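# Carry the golf-ball tray with both boxes onto the empty stand

## Task

Transfer the tray, together with the two golf-ball boxes on it, onto the stand that is currently empty. It counts as done only if, once the robot has released it and backed away, the tray rests level on that stand and overhangs the stand's edge by no more than a few centimetres, both boxes are still upright on the tray, and no ball has left its box.

## Robot and tools

Robot: two arms, left_arm and right_arm, each ending in a two-finger gripper. Base positions in the scene frame: left_arm (-0.055, +0.451, +0.004) m, right_arm (+0.090, -0.614, +0.004) m, both turned almost not at all about z. Cameras: cam_head_left, cam_head_right (fixed on a stand behind the arms), cam_left_wrist, cam_right_wrist; all images are 896x504.

Frames. Scene frame: origin at table-top height halfway between the nominal bases, +z up, +x away from the robot over the table, left_arm toward +y (image left/right may differ). Reported hand poses and velocities are in each arm's own base frame. Motion offsets are along the current Hand target's own axes: gripper +z is the direction the fingers point, the fingers open and close along y, and a roughly 10 cm block protrudes toward +x. end_effector_position is the point between closed pads; closed fingertips reach about 19 mm past it.

execute_actions(actions, cameras). actions is a list of actions; each action is a list of up to 15 rows, one row per 1/30 s step, and a short action repeats its final row to fill 15 steps. Every row holds 18 numbers in [-1, 1], a single list covering both arms: left dx, dy, dz, rx, ry, rz, gripper position, force_limit, speed, then the same nine for the right arm. The six pose numbers are an offset (not a pose) from that arm's Hand target as it was when the action began, along the Hand target's axes; every row in an action is measured from that same start, but each new action or call starts from the updated target, so repeating an offset keeps moving. Scale: 1.0 equals 0.6 m of travel or 180 degrees; rx, ry, rz form one rotation vector. All-zero pose numbers re-request the current Hand target. Gripper position is absolute: +1 fully open (85 mm), about -0.8 pads touching, -1 squeeze until blocked. force_limit and speed (both -1 to +1, starting at +1) set grip strength and finger speed (about 20, 85, 150 mm/s at -1, 0, +1). Always resend each gripper's current three numbers, since 0 is itself a command. An empty actions list returns images and full state.

move(target, speed, blend, stop_force, zero, blocking, cameras). target is one 18-number row as above, or up to 15 such rows; every row is an offset from the Hand targets at the move's start, not from the previous row. The gripper follows a straight line and does not avoid obstacles or the other arm; all paths end together, capped at 10 s. speed: m/s, 0.002 to 3.2 (default 0.25), rotation limited to twice that in rad/s; one value or one per row. blend: corner radius in m for lists; 0 means stop at each row. stop_force: N, 4 to 120, ends an arm's path when it feels that much push; omit it when lifting off something the gripper presses on, and do not rely on it while the gripper rotates. zero (only with stop_force) rezeroes the force baseline first. blocking=false returns after 0.5 s while motion continues (not with stop_force). The result adds a move: line such as done, off_target, moving, held or fault, plus limits=paced (pose clipped) or limits=held (steps withheld).

wait(seconds 0 to 10), stop() to brake a running move, zoom_image(camera, region [x0, y0, x1, y1] in pixels, at most 504 by 504, on the newest image), zero_wrist_force(arm), finished_scene(scene 1 or 2) to end the scene irreversibly.

Results: end_effector_position (m), end_effector_quat_wxyz, velocities; Hand target (the last commanded pose after clipping, base for next offsets; the gripper may sit short of it, so send the gap as an offset); Tool commands; object_status (0 moving, 1 blocked while opening, 2 blocked while closing = holding something, 3 reached target or fully closed); position_measured in counts (3 open, 78 about 60 mm, 130 about 40 mm, 180 about 20 mm, 230 pads together); Wrist force and Wrist torque in the gripper's axes plus a peak line; joint positions and torques; step readings of position; motor temperature warnings.

To grip: send position -1, keep it there, and confirm object_status 2. A new position value is needed before a new force_limit or speed applies.

Cautions. Commanded orientation is clipped to within 32 degrees of the current one per step, so turn in stages. Arms are stiff: aiming even slightly beyond a firm contact can trigger a fault. A force near 150 N (±25) on any part, or joint contact torque at its limit (313, 313, 142, 51.3, 51.3, 51.3 N m from base outward, held weight included), freezes that arm for 10 s. Motors reaching 85 °C lock the arm for 30 to 60 s; avoid long stretched holds or pushing into unreachable poses. Keep the arms from striking or squeezing each other; the clearance check does not always prevent it. Route paths around an arm's own base. Move slowly when carrying the tray so boxes do not tip and balls stay put, keep it level, set it down gently, never release it while moving, do not squeeze hard on something still resting on a surface, and make sure nothing drops or ends up off the table.

Each tool is called after "Emit:" as name(argument=value, ...) on one line, values as JSON.

## Session

Emit:
execute_actions(actions=[])

Scene clock: 0.00 s.
left_arm: end_effector_position=(+0.5986, +0.0249, +0.3246) position_measured=3 object_status=3 end_effector_quat_wxyz=(-0.318, -0.537, +0.781, -0.004) | right_arm: end_effector_position=(+0.1950, +0.5172, +0.3893) position_measured=3 object_status=3 end_effector_quat_wxyz=(+0.011, +0.872, -0.373, +0.318)
Joint positions: left_arm=[-0.069 -1.438 1.752 -1.355 -1.962 -1.166] | right_arm=[4.944 -1.403 -1.947 -1.802 1.079 -0.42]
Joint velocities: within noise
Joint torques (N m): no reading
Wrist force (N): no reading
Wrist torque (N m): no reading
Wrist force, peak (N): no reading
Hand target: left_arm +0.5986, +0.0249, +0.3246; -0.318, -0.537, +0.781, -0.004 | right_arm +0.1950, +0.5172, +0.3893; +0.011, +0.872, -0.373, +0.318
Tool commands: left_gripper/position=+1.0 left_gripper/force_limit=+1.0 left_gripper/speed=+1.0 right_gripper/position=+1.0 right_gripper/force_limit=+1.0 right_gripper/speed=+1.0

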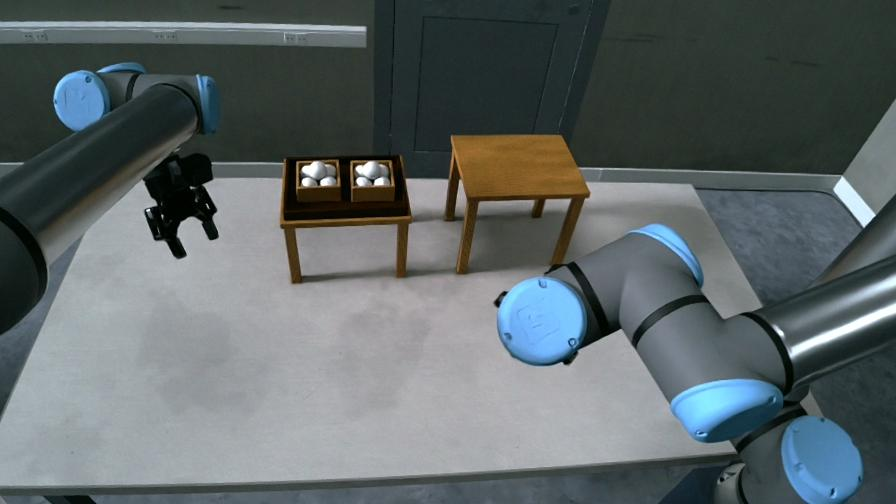

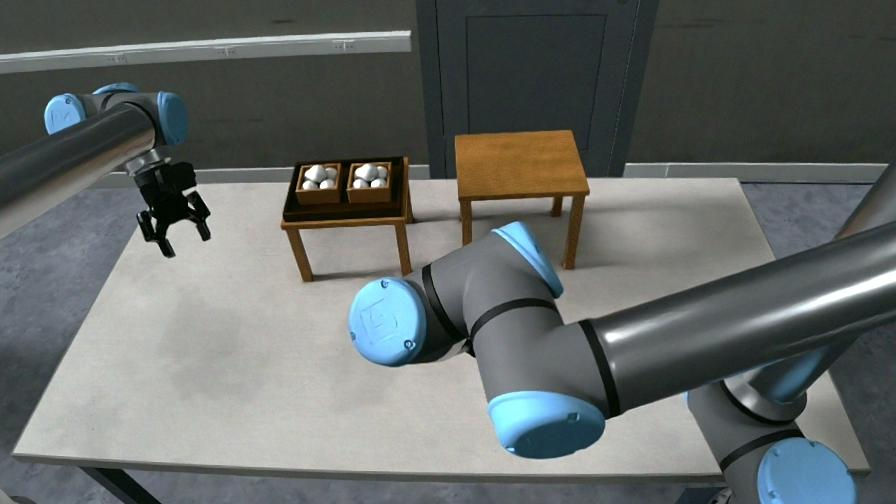

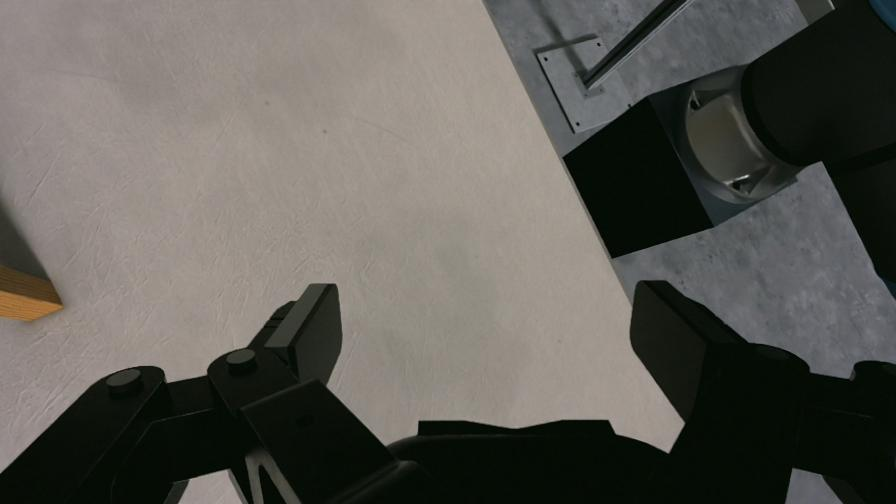

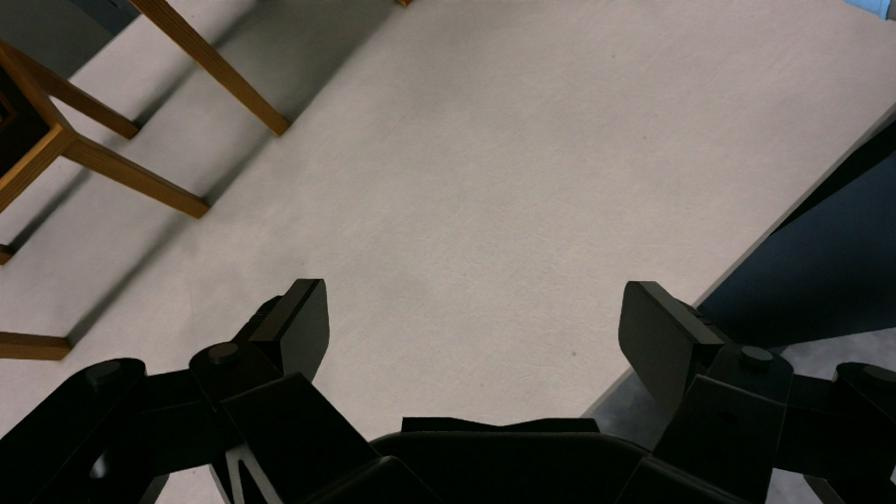

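Emit:
zoom_image(camera="cam_head_left", region=[260, 130, 440, 290])

Emit:
zoom_image(camera="cam_head_right", region=[260, 130, 440, 290])

Emit:
zoom_image(camera="cam_head_left", region=[420, 110, 620, 290])

Emit:
zoom_image(camera="cam_head_right", region=[420, 110, 620, 290])

Scaled by 2.800 from the camera's 896x504 image, which has a finer 1280x720 frame.

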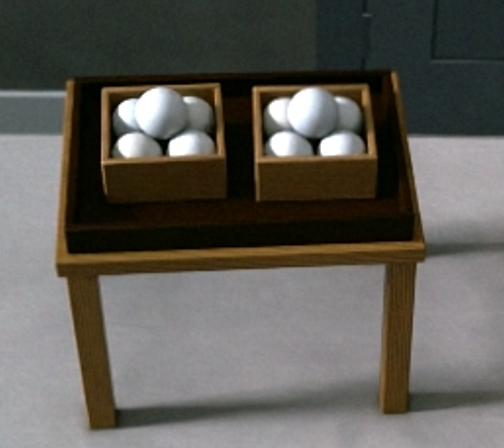

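Scaled by 2.800 from the camera's 896x504 image, which has a finer 1280x720 frame.

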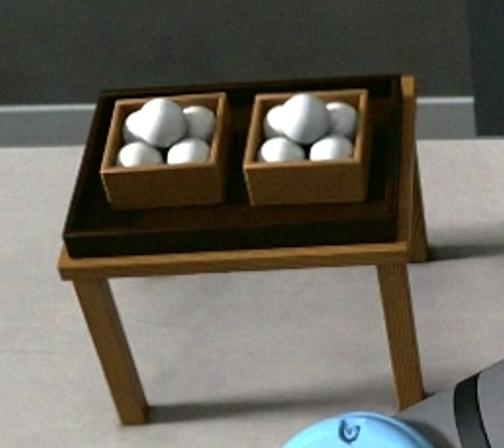

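Scaled by 2.520 from the camera's 896x504 image, which has a finer 1280x720 frame.

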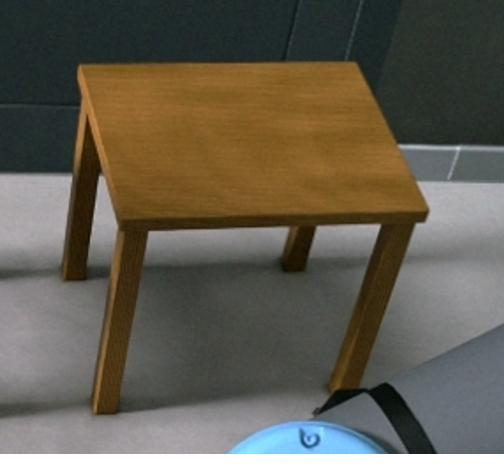

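Scaled by 2.520 from the camera's 896x504 image, which has a finer 1280x720 frame.

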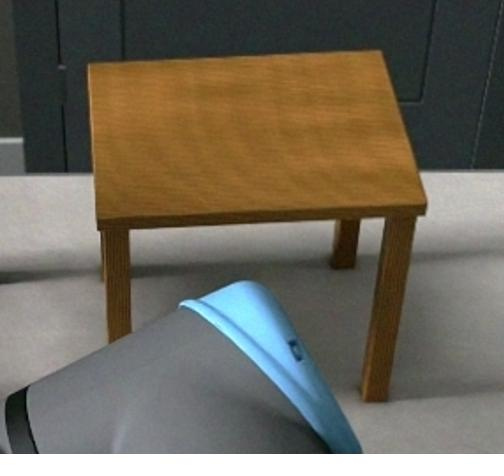

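Emit:
move(target=[0.542, -0.013, -0.240, 0.241, -0.003, -0.592, 1, 1, 1, 0.695, -0.150, 0.0895, 0.007, -0.211, -0.248, 1, 1, 1], cameras=["all"], speed=0.35)

Scene clock: 59.60 s.
left_arm: end_effector_position=(+0.6040, -0.2003, +0.5997) position_measured=3 object_status=3 end_effector_quat_wxyz=(+0.000, +1.000, +0.000, +0.000) end_effector_velocity=(+0.000, +0.000, +0.000) end_effector_angular_velocity=(-0.001, +0.000, +0.005) | right_arm: end_effector_position=(+0.5004, +0.3006, +0.6005) position_measured=3 object_status=3 end_effector_quat_wxyz=(+0.001, +1.000, +0.000, +0.000)
Joint positions: left_arm=[-0.598 -1.688 1.522 -1.406 -1.57 -3.739] | right_arm=[3.986 -1.366 -1.593 -1.755 1.569 -2.297]
Joint velocities: left_arm=[0 0 0 0 0 -0.005] | right_arm=[within noise]
Joint torques (N m): left_arm=[-6.9 -43.25 -52.52 -5.16 -3.01 -1.07] | right_arm=[-11.14 39.04 56.01 5.77 -3.86 -1.95]
Wrist force (N): left_arm=[-1.1 -1.1 -0.7] | right_arm=[-0.3 1.2 1.3]
Wrist torque (N m): left_arm=[-0.22 0.23 -0.05] | right_arm=[0.05 -0.09 -0.03]
Wrist force, peak (N): left_arm=[-1.2 0.3 -1.9] | right_arm=[-2.9 -0.1 0.1]
Hand target: left_arm +0.6040, -0.2003, +0.5998; +0.000, +1.000, +0.000, +0.000 | right_arm +0.5004, +0.3005, +0.6006; +0.001, +1.000, +0.000, +0.000
Off the commanded pose: left_arm 0.000 m, 0 deg | right_arm 0.000 m, 0 deg.
move: done

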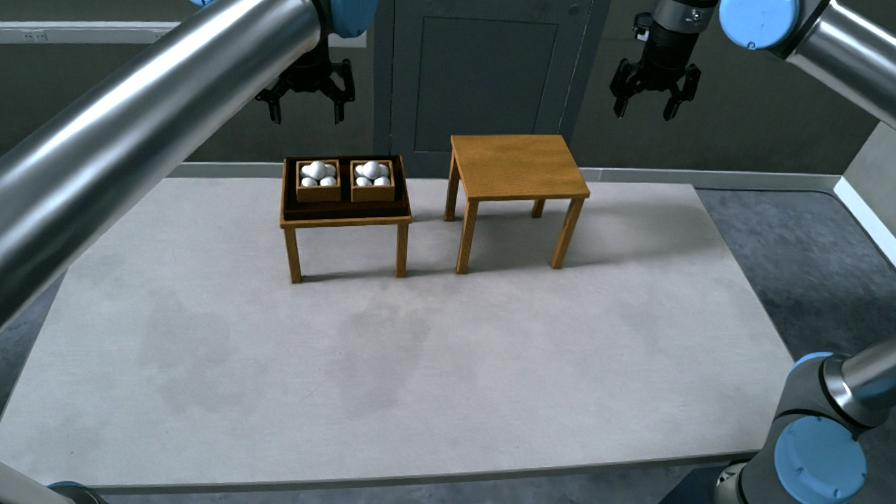

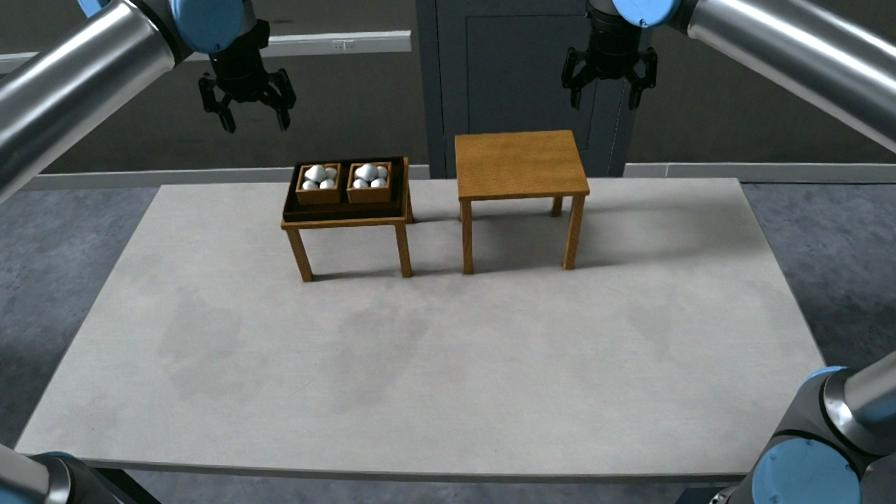

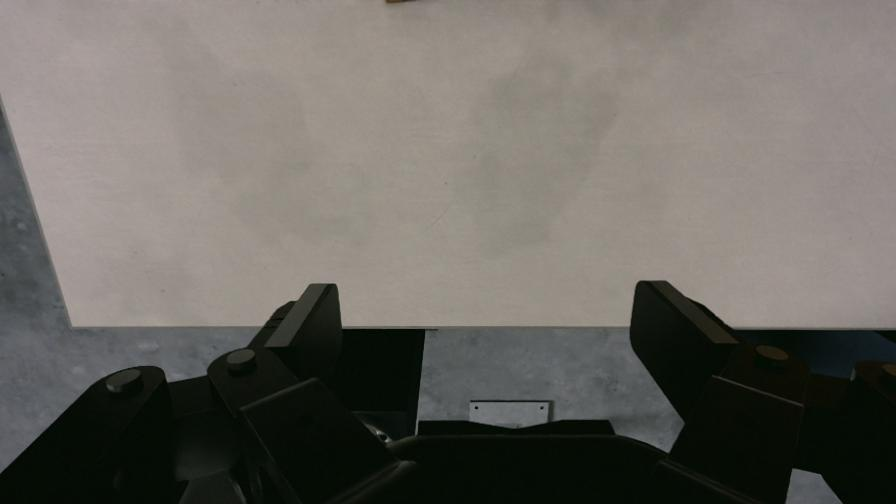

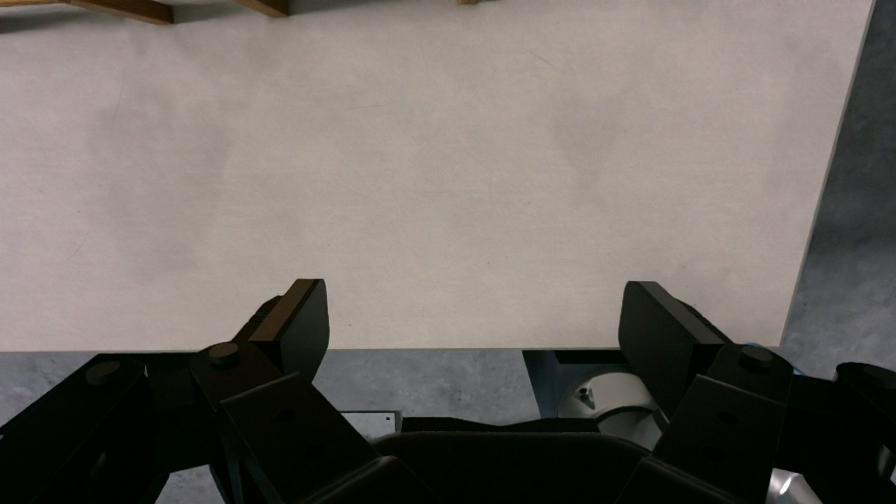

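Emit:
move(target=[[0, 0, 0, 0, 0, 0.5, 1, 1, 1, 0, 0, 0, 0, 0, 0.5, 1, 1, 1], [0, 0, 0, 0, 0, 1.0, 1, 1, 1, 0, 0, 0, 0, 0, 1.0, 1, 1, 1]], blend=[0.05, 0], cameras=["all"], speed=0.5)

Scene clock: 88.33 s.
left_arm: end_effector_position=(+0.6040, -0.2003, +0.5998) position_measured=3 object_status=3 end_effector_quat_wxyz=(+0.000, +0.000, +1.000, +0.000) | right_arm: end_effector_position=(+0.5005, +0.3006, +0.6005) position_measured=3 object_status=3 end_effector_quat_wxyz=(+0.000, +0.000, +1.000, -0.001)
Joint positions: left_arm=[-0.598 -1.688 1.522 -1.406 -1.57 -0.598] | right_arm=[3.986 -1.366 -1.593 -1.755 1.569 0.844]
Joint torques (N m): left_arm=[0.98 -21.47 -56.79 -5.32 -2.28 1.98] | right_arm=[3.57 45.31 44.4 3.33 -1.39 3.62]
Wrist force (N): left_arm=[-0.6 -0.9 -1.0] | right_arm=[-0.2 1.0 0.3]
Wrist torque (N m): left_arm=[-0.19 0.15 -0.03] | right_arm=[0.05 -0.11 0.17]
Wrist force, peak (N): left_arm=[-1.2 -1.3 -1.3] | right_arm=[-0.7 1.1 1.6]
Hand target: left_arm +0.6040, -0.2003, +0.5998; +0.000, +0.000, +1.000, +0.000 | right_arm +0.5004, +0.3005, +0.6006; +0.000, +0.000, +1.000, -0.001
Off the commanded pose: left_arm 0.000 m, 0 deg | right_arm 0.000 m, 0 deg.
move: done

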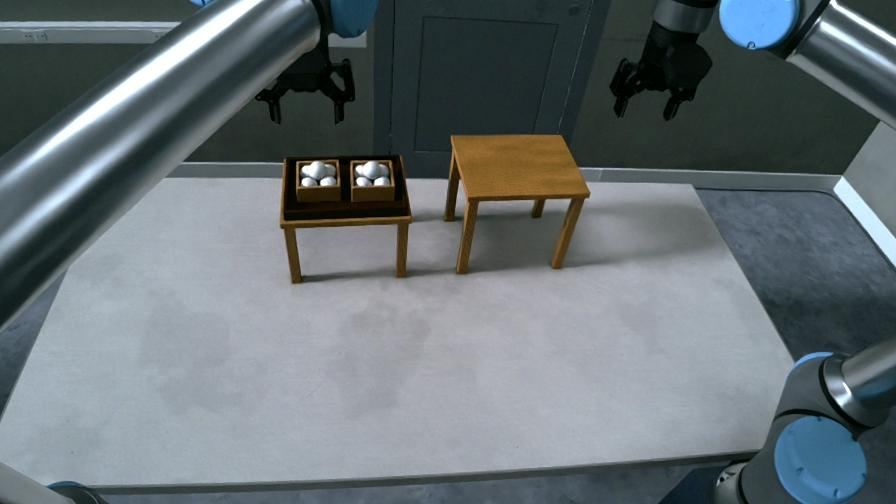

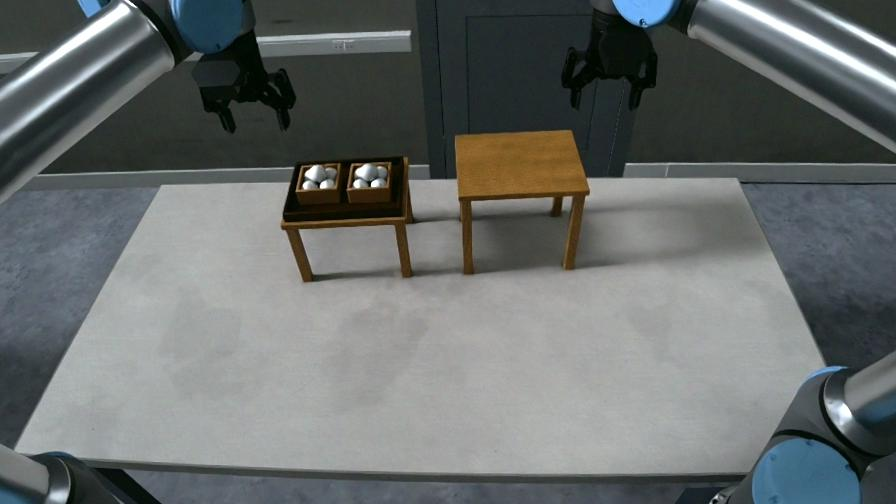

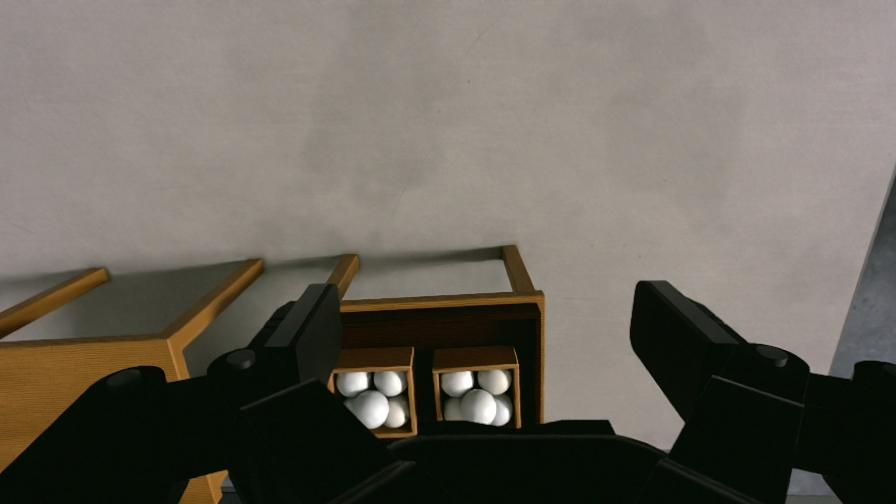

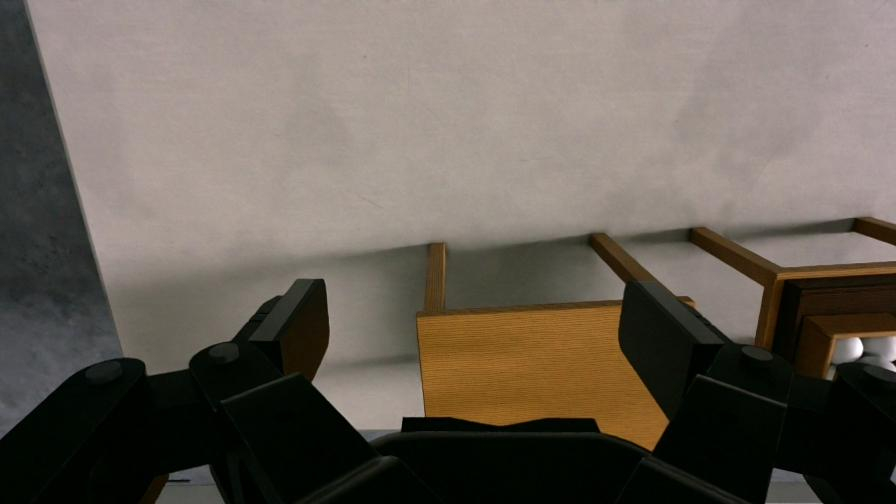

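Emit:
move(target=[-0.4, 0, 0, 0, 0, 0, 1, 1, 1, -0.4, 0, 0, 0, 0, 0, 1, 1, 1], cameras=["all"], speed=0.3)

Scene clock: 98.73 s.
left_arm: end_effector_position=(+0.8439, -0.2003, +0.6001) position_measured=3 object_status=3 end_effector_quat_wxyz=(+0.000, +0.000, +1.000, +0.000) | right_arm: end_effector_position=(+0.7403, +0.3005, +0.6007) position_measured=3 object_status=3 end_effector_quat_wxyz=(+0.000, +0.000, +1.000, -0.001)
Joint positions: left_arm=[-0.435 -1.29 1.089 -1.37 -1.57 -0.435] | right_arm=[3.748 -1.73 -1.237 -1.746 1.569 0.606]
Joint torques (N m): left_arm=[-2.06 -56.86 -54.96 -7.72 -3.68 -0.17] | right_arm=[-6.58 52.52 57.68 7.44 3.94 3.45]
Wrist force (N): left_arm=[-1.4 -1.0 -0.8] | right_arm=[-0.4 1.0 0.5]
Wrist torque (N m): left_arm=[-0.19 0.25 0.02] | right_arm=[0.05 -0.08 -0.02]
Wrist force, peak (N): left_arm=[-5.4 -1.6 -0.4] | right_arm=[-4.7 1.3 1.0]
Hand target: left_arm +0.8440, -0.2003, +0.6001; +0.000, +0.000, +1.000, +0.000 | right_arm +0.7404, +0.3005, +0.6007; +0.000, +0.000, +1.000, -0.001
Off the commanded pose: left_arm 0.000 m, 0 deg | right_arm 0.000 m, 0 deg.
move: done

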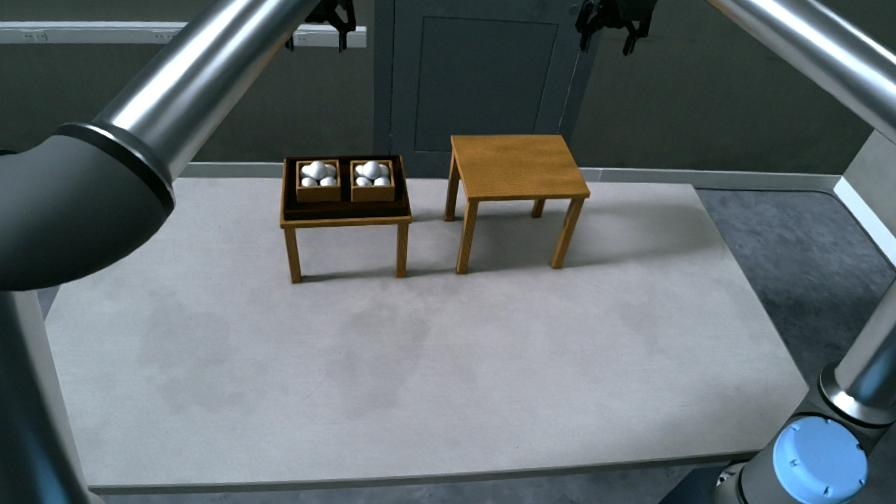

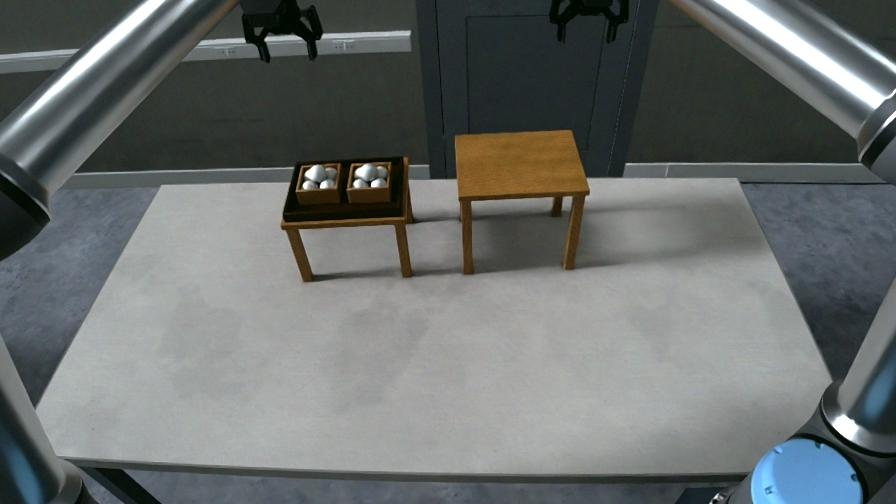

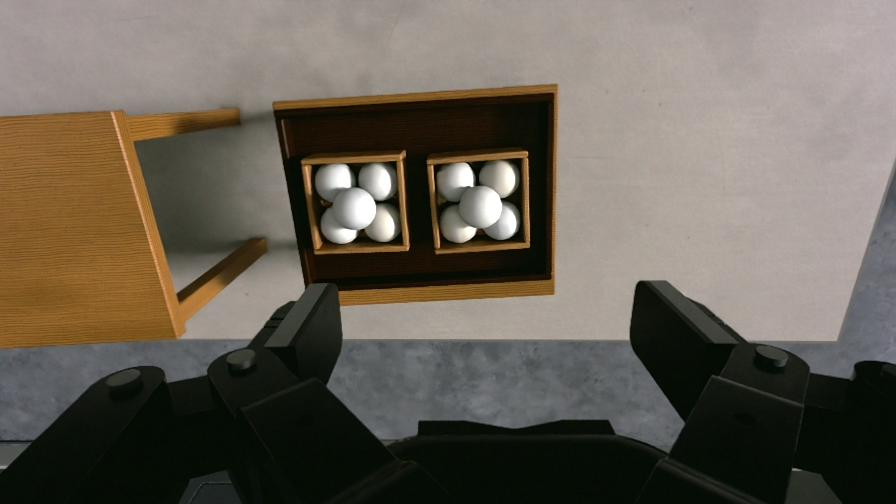

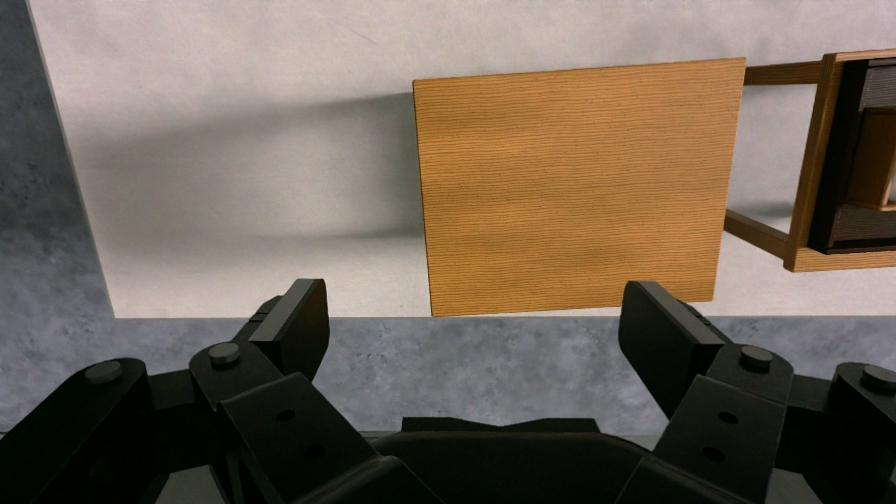

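Emit:
zoom_image(camera="cam_left_wrist", region=[260, 70, 580, 310])

Emit:
zoom_image(camera="cam_right_wrist", region=[760, 20, 896, 290])

Emit:
zoom_image(camera="cam_right_wrist", region=[390, 40, 770, 330])

Scaled by 1.575 from the camera's 896x504 image, which has a finer 1280x720 frame.

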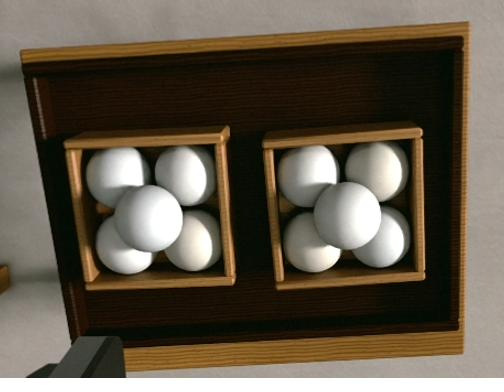

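Scaled by 1.867 from the camera's 896x504 image, which has a finer 1280x720 frame.

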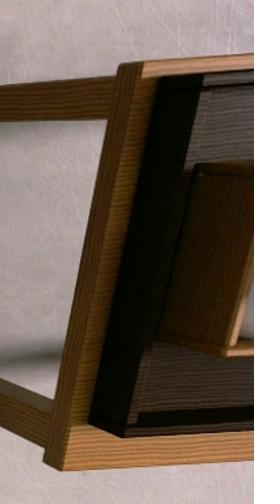

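Scaled by 1.326 from the camera's 896x504 image, which has a finer 1280x720 frame.

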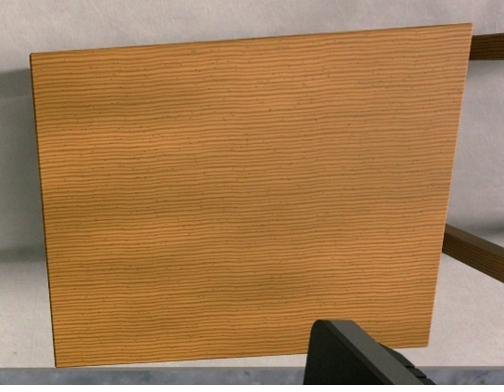

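Emit:
move(target=[0, -0.166667, 0, 0, 0, 0, 1, 1, 1, 0, 0.166667, 0, 0, 0, 0, 1, 1, 1], cameras=["cam_left_wrist", "cam_right_wrist"], speed=0.3)

Scene clock: 158.77 s.
left_arm: end_effector_position=(+0.8440, -0.3002, +0.6000) position_measured=3 object_status=3 end_effector_quat_wxyz=(+0.000, +0.000, +1.000, +0.000) | right_arm: end_effector_position=(+0.7404, +0.4004, +0.6005) position_measured=3 object_status=3 end_effector_quat_wxyz=(+0.000, +0.000, +1.000, -0.001)
Joint positions: left_arm=[-0.538 -1.237 1.018 -1.352 -1.57 -0.538] | right_arm=[3.846 -1.806 -1.146 -1.762 1.569 0.705]
Joint torques (N m): left_arm=[-11.16 -72.16 -46.68 -7.7 2.97 -0.37] | right_arm=[9.35 71.98 51.19 6.62 -2.55 -1.68]
Wrist force (N): left_arm=[-1.2 -1.2 -0.5] | right_arm=[-0.4 1.1 0.9]
Wrist torque (N m): left_arm=[-0.25 0.22 -0.15] | right_arm=[0.06 -0.07 0.16]
Wrist force, peak (N): left_arm=[-1.0 -4.7 -0.6] | right_arm=[-0.3 5.1 1.2]
Hand target: left_arm +0.8440, -0.3003, +0.6001; +0.000, +0.000, +1.000, +0.000 | right_arm +0.7404, +0.4005, +0.6006; +0.000, +0.000, +1.000, -0.001
Off the commanded pose: left_arm 0.000 m, 0 deg | right_arm 0.000 m, 0 deg.
move: done
Images, in order (width x height): cam_left_wrist 896x504, cam_right_wrist 896x504.

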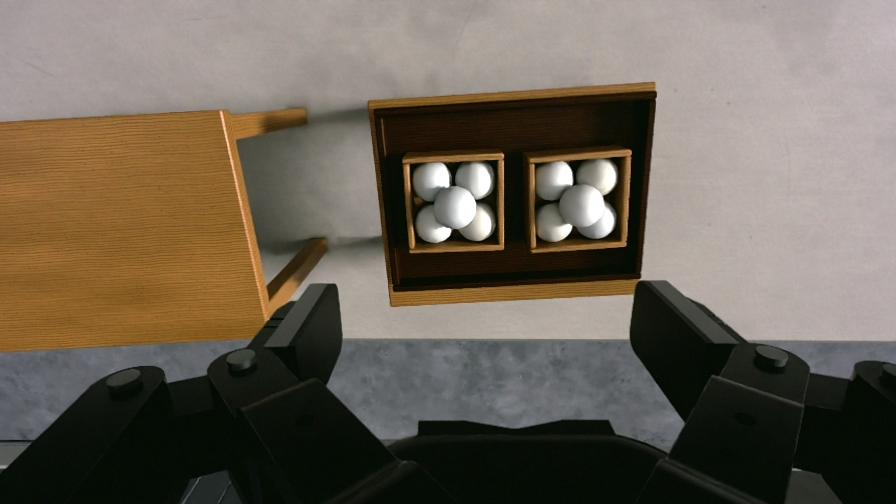

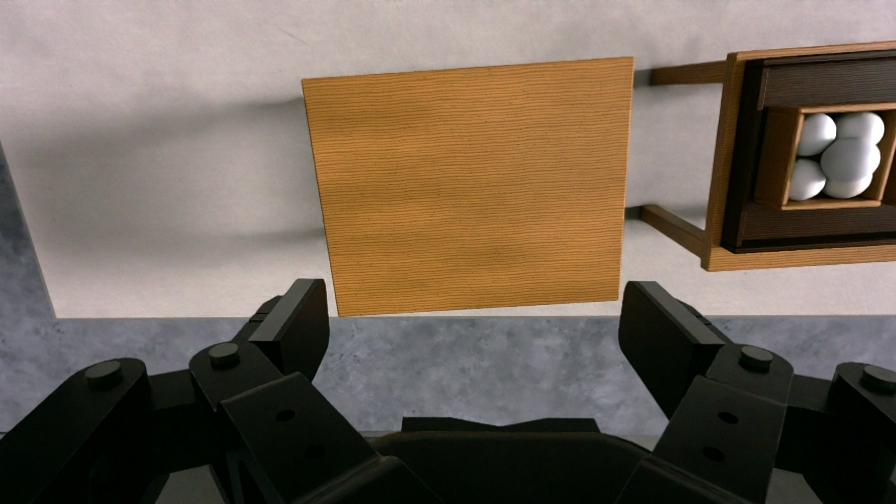

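Emit:
move(target=[0, 0, 0.166667, 0, 0, 0, 1, 1, 1, 0, 0, 0.166667, 0, 0, 0, 1, 1, 1], cameras=["all"], speed=0.3)

Scene clock: 184.47 s.
left_arm: end_effector_position=(+0.8441, -0.3003, +0.5002) position_measured=3 object_status=3 end_effector_quat_wxyz=(+0.000, +0.000, +1.000, +0.000) | right_arm: end_effector_position=(+0.7405, +0.4004, +0.5007) position_measured=3 object_status=3 end_effector_quat_wxyz=(+0.000, +0.000, +1.000, -0.001)
Joint positions: left_arm=[-0.538 -1.26 1.225 -1.537 -1.57 -0.538] | right_arm=[3.846 -1.788 -1.343 -1.581 1.569 0.705]
Joint torques (N m): left_arm=[-0.55 -74.42 -43.4 -6.4 0.05 0.48] | right_arm=[-14.68 85.74 42.2 5.75 1.13 -3.21]
Wrist force (N): left_arm=[-1.0 -1.1 -0.6] | right_arm=[0.0 0.9 0.8]
Wrist torque (N m): left_arm=[-0.21 0.21 -0.14] | right_arm=[0.03 -0.15 0.17]
Wrist force, peak (N): left_arm=[-1.0 -1.1 -4.7] | right_arm=[-0.1 1.0 4.7]
Hand target: left_arm +0.8441, -0.3003, +0.5001; +0.000, +0.000, +1.000, +0.000 | right_arm +0.7405, +0.4004, +0.5006; +0.000, +0.000, +1.000, -0.001
Off the commanded pose: left_arm 0.000 m, 0 deg | right_arm 0.000 m, 0 deg.
move: done

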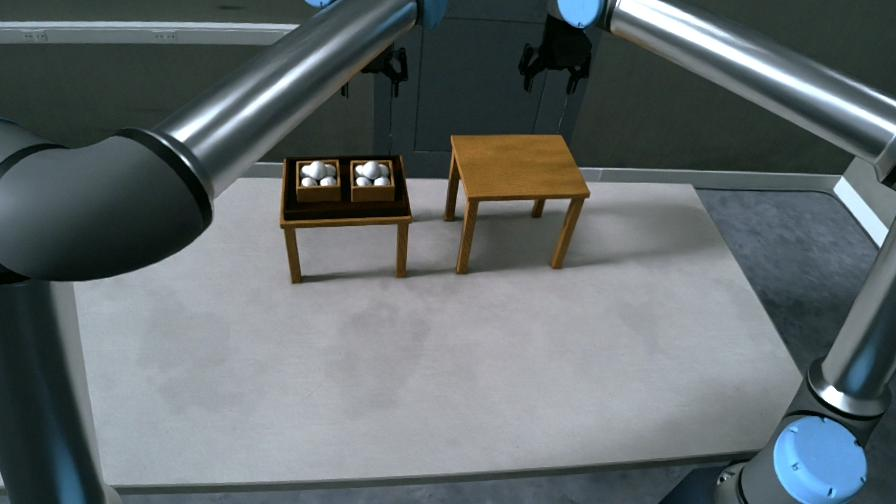

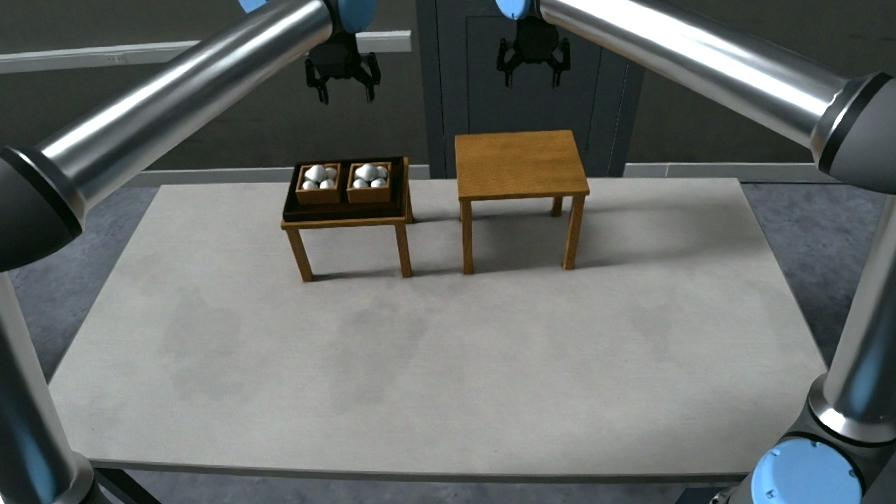

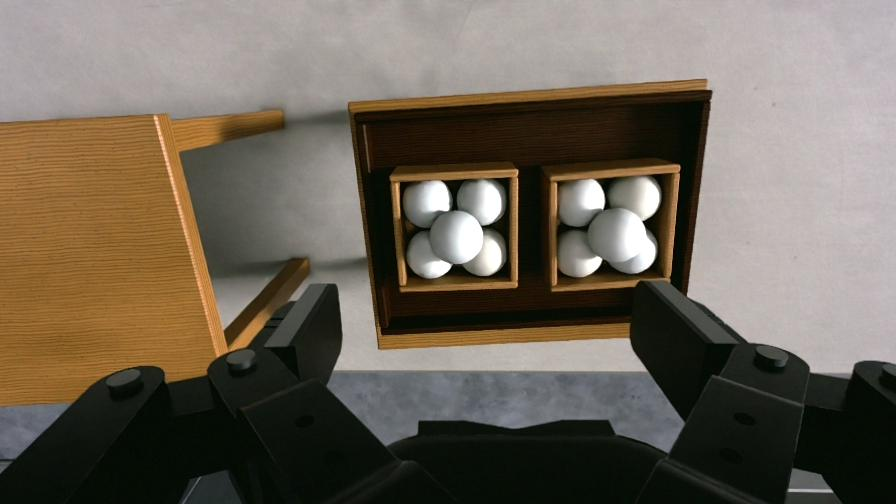

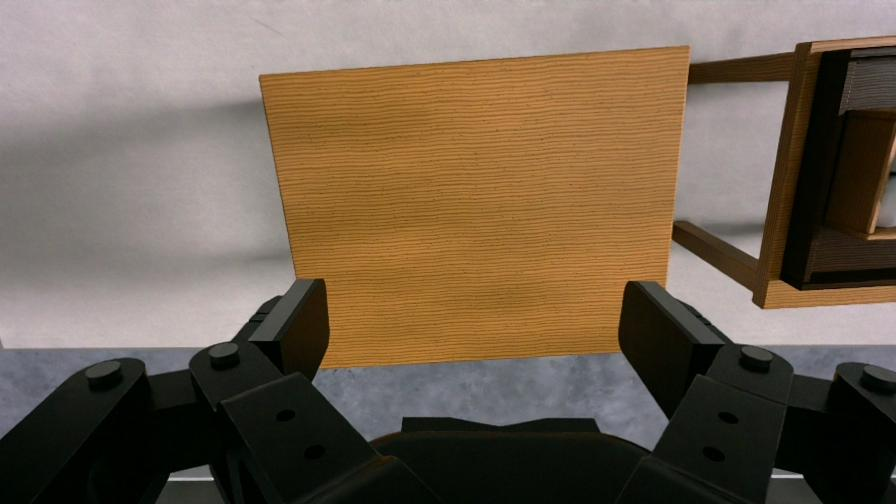

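Emit:
zoom_image(camera="cam_left_wrist", region=[540, 70, 740, 310])

Emit:
zoom_image(camera="cam_left_wrist", region=[330, 70, 560, 360])

Emit:
zoom_image(camera="cam_right_wrist", region=[720, 20, 896, 320])

Scaled by 2.100 from the camera's 896x504 image, which has a finer 1280x720 frame.

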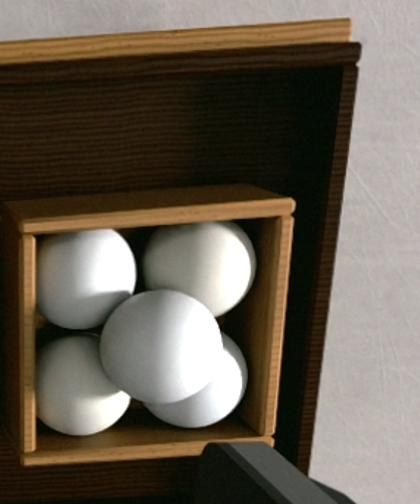

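Scaled by 1.738 from the camera's 896x504 image, which has a finer 1280x720 frame.

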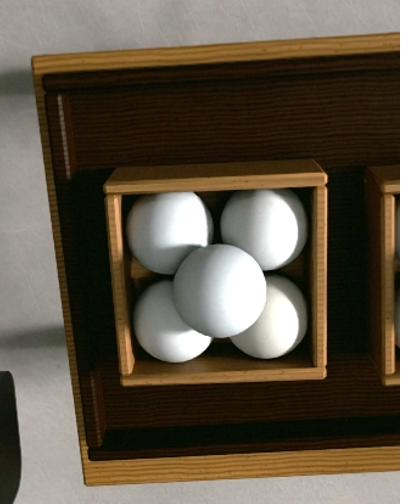

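Scaled by 1.680 from the camera's 896x504 image, which has a finer 1280x720 frame.

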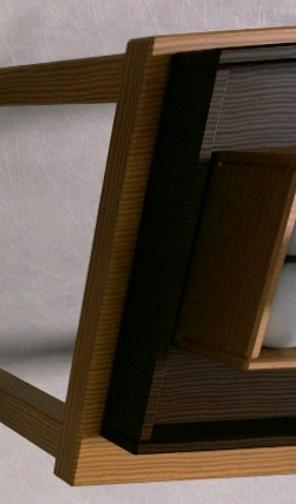

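Emit:
move(target=[-0.14, 0.3428, 0.1667, 0, 0, -0.0189, 1, 1, 1, 0.094, 0.526, 0.1667, 0, 0, -0.026, 1, 1, 1], cameras=["all"], speed=0.25)

Scene clock: 274.37 s.
left_arm: end_effector_position=(+0.9282, -0.0946, +0.4001) position_measured=3 object_status=3 end_effector_quat_wxyz=(+0.000, -0.030, +1.000, +0.000) | right_arm: end_effector_position=(+0.6842, +0.7157, +0.4000) position_measured=3 object_status=3 end_effector_quat_wxyz=(+0.000, -0.041, +0.999, -0.001)
Joint positions: left_arm=[-0.289 -1.188 1.303 -1.686 -1.571 -0.349] | right_arm=[4.127 -2.054 -1.156 -1.503 1.569 0.904]
Joint torques (N m): left_arm=[1.47 -83.39 -56.78 -1.65 -4.09 -0.36] | right_arm=[6.62 90.01 52.16 1.75 2.12 -2.92]
Wrist force (N): left_arm=[-1.1 -1.0 -0.9] | right_arm=[0.0 1.7 0.6]
Wrist torque (N m): left_arm=[-0.22 0.20 0.01] | right_arm=[0.17 -0.16 0.17]
Wrist force, peak (N): left_arm=[-0.2 -3.8 -1.9] | right_arm=[0.2 5.2 1.9]
Hand target: left_arm +0.9281, -0.0946, +0.4001; +0.000, -0.030, +1.000, +0.000 | right_arm +0.6842, +0.7158, +0.4000; +0.000, -0.041, +0.999, -0.001
Off the commanded pose: left_arm 0.000 m, 0 deg | right_arm 0.000 m, 0 deg.
move: done

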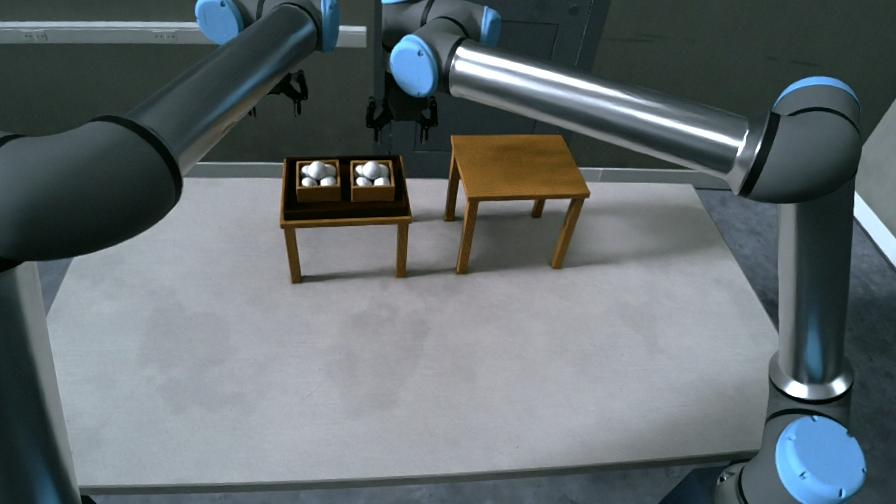

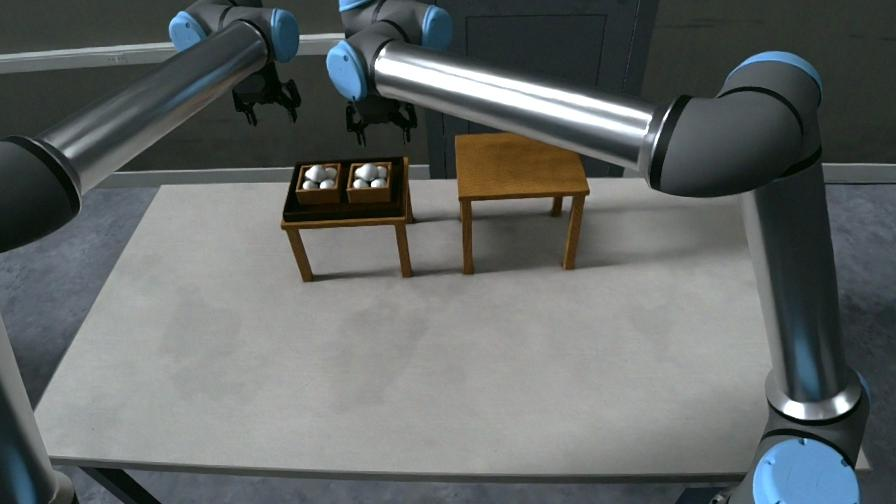

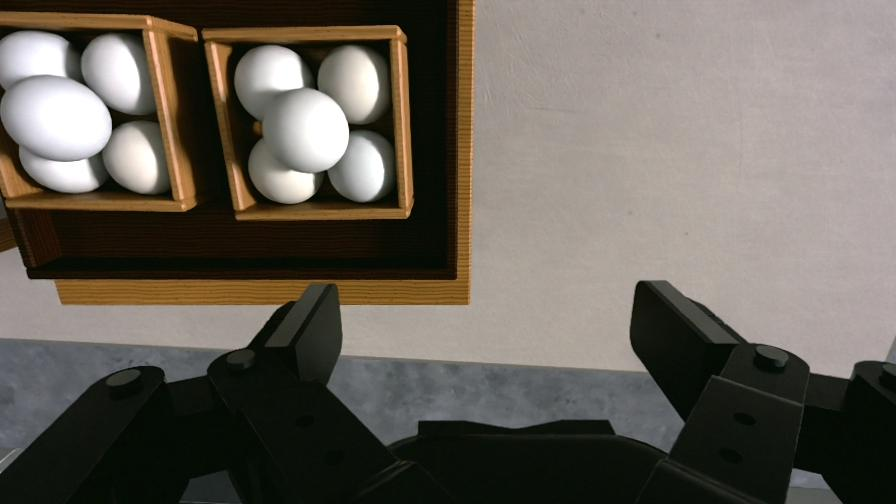

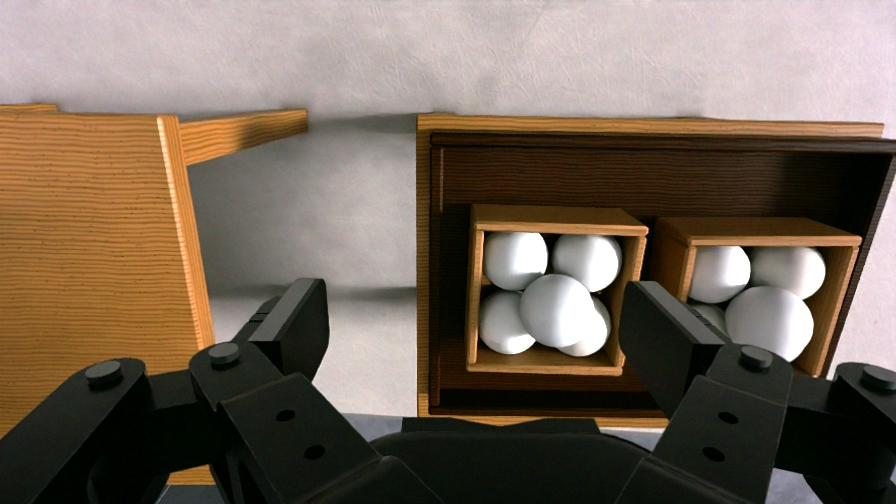

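Emit:
zoom_image(camera="cam_left_wrist", region=[400, 180, 500, 310])

Emit:
zoom_image(camera="cam_right_wrist", region=[400, 105, 500, 225])

Scaled by 3.877 from the camera's 896x504 image, which has a finer 1280x720 frame.

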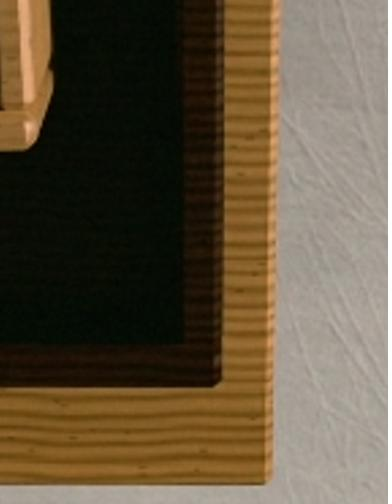

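Scaled by 4.200 from the camera's 896x504 image, which has a finer 1280x720 frame.

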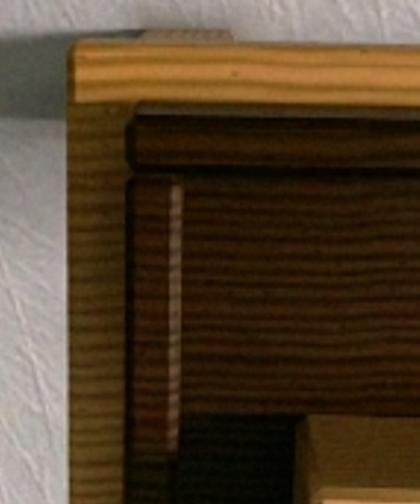

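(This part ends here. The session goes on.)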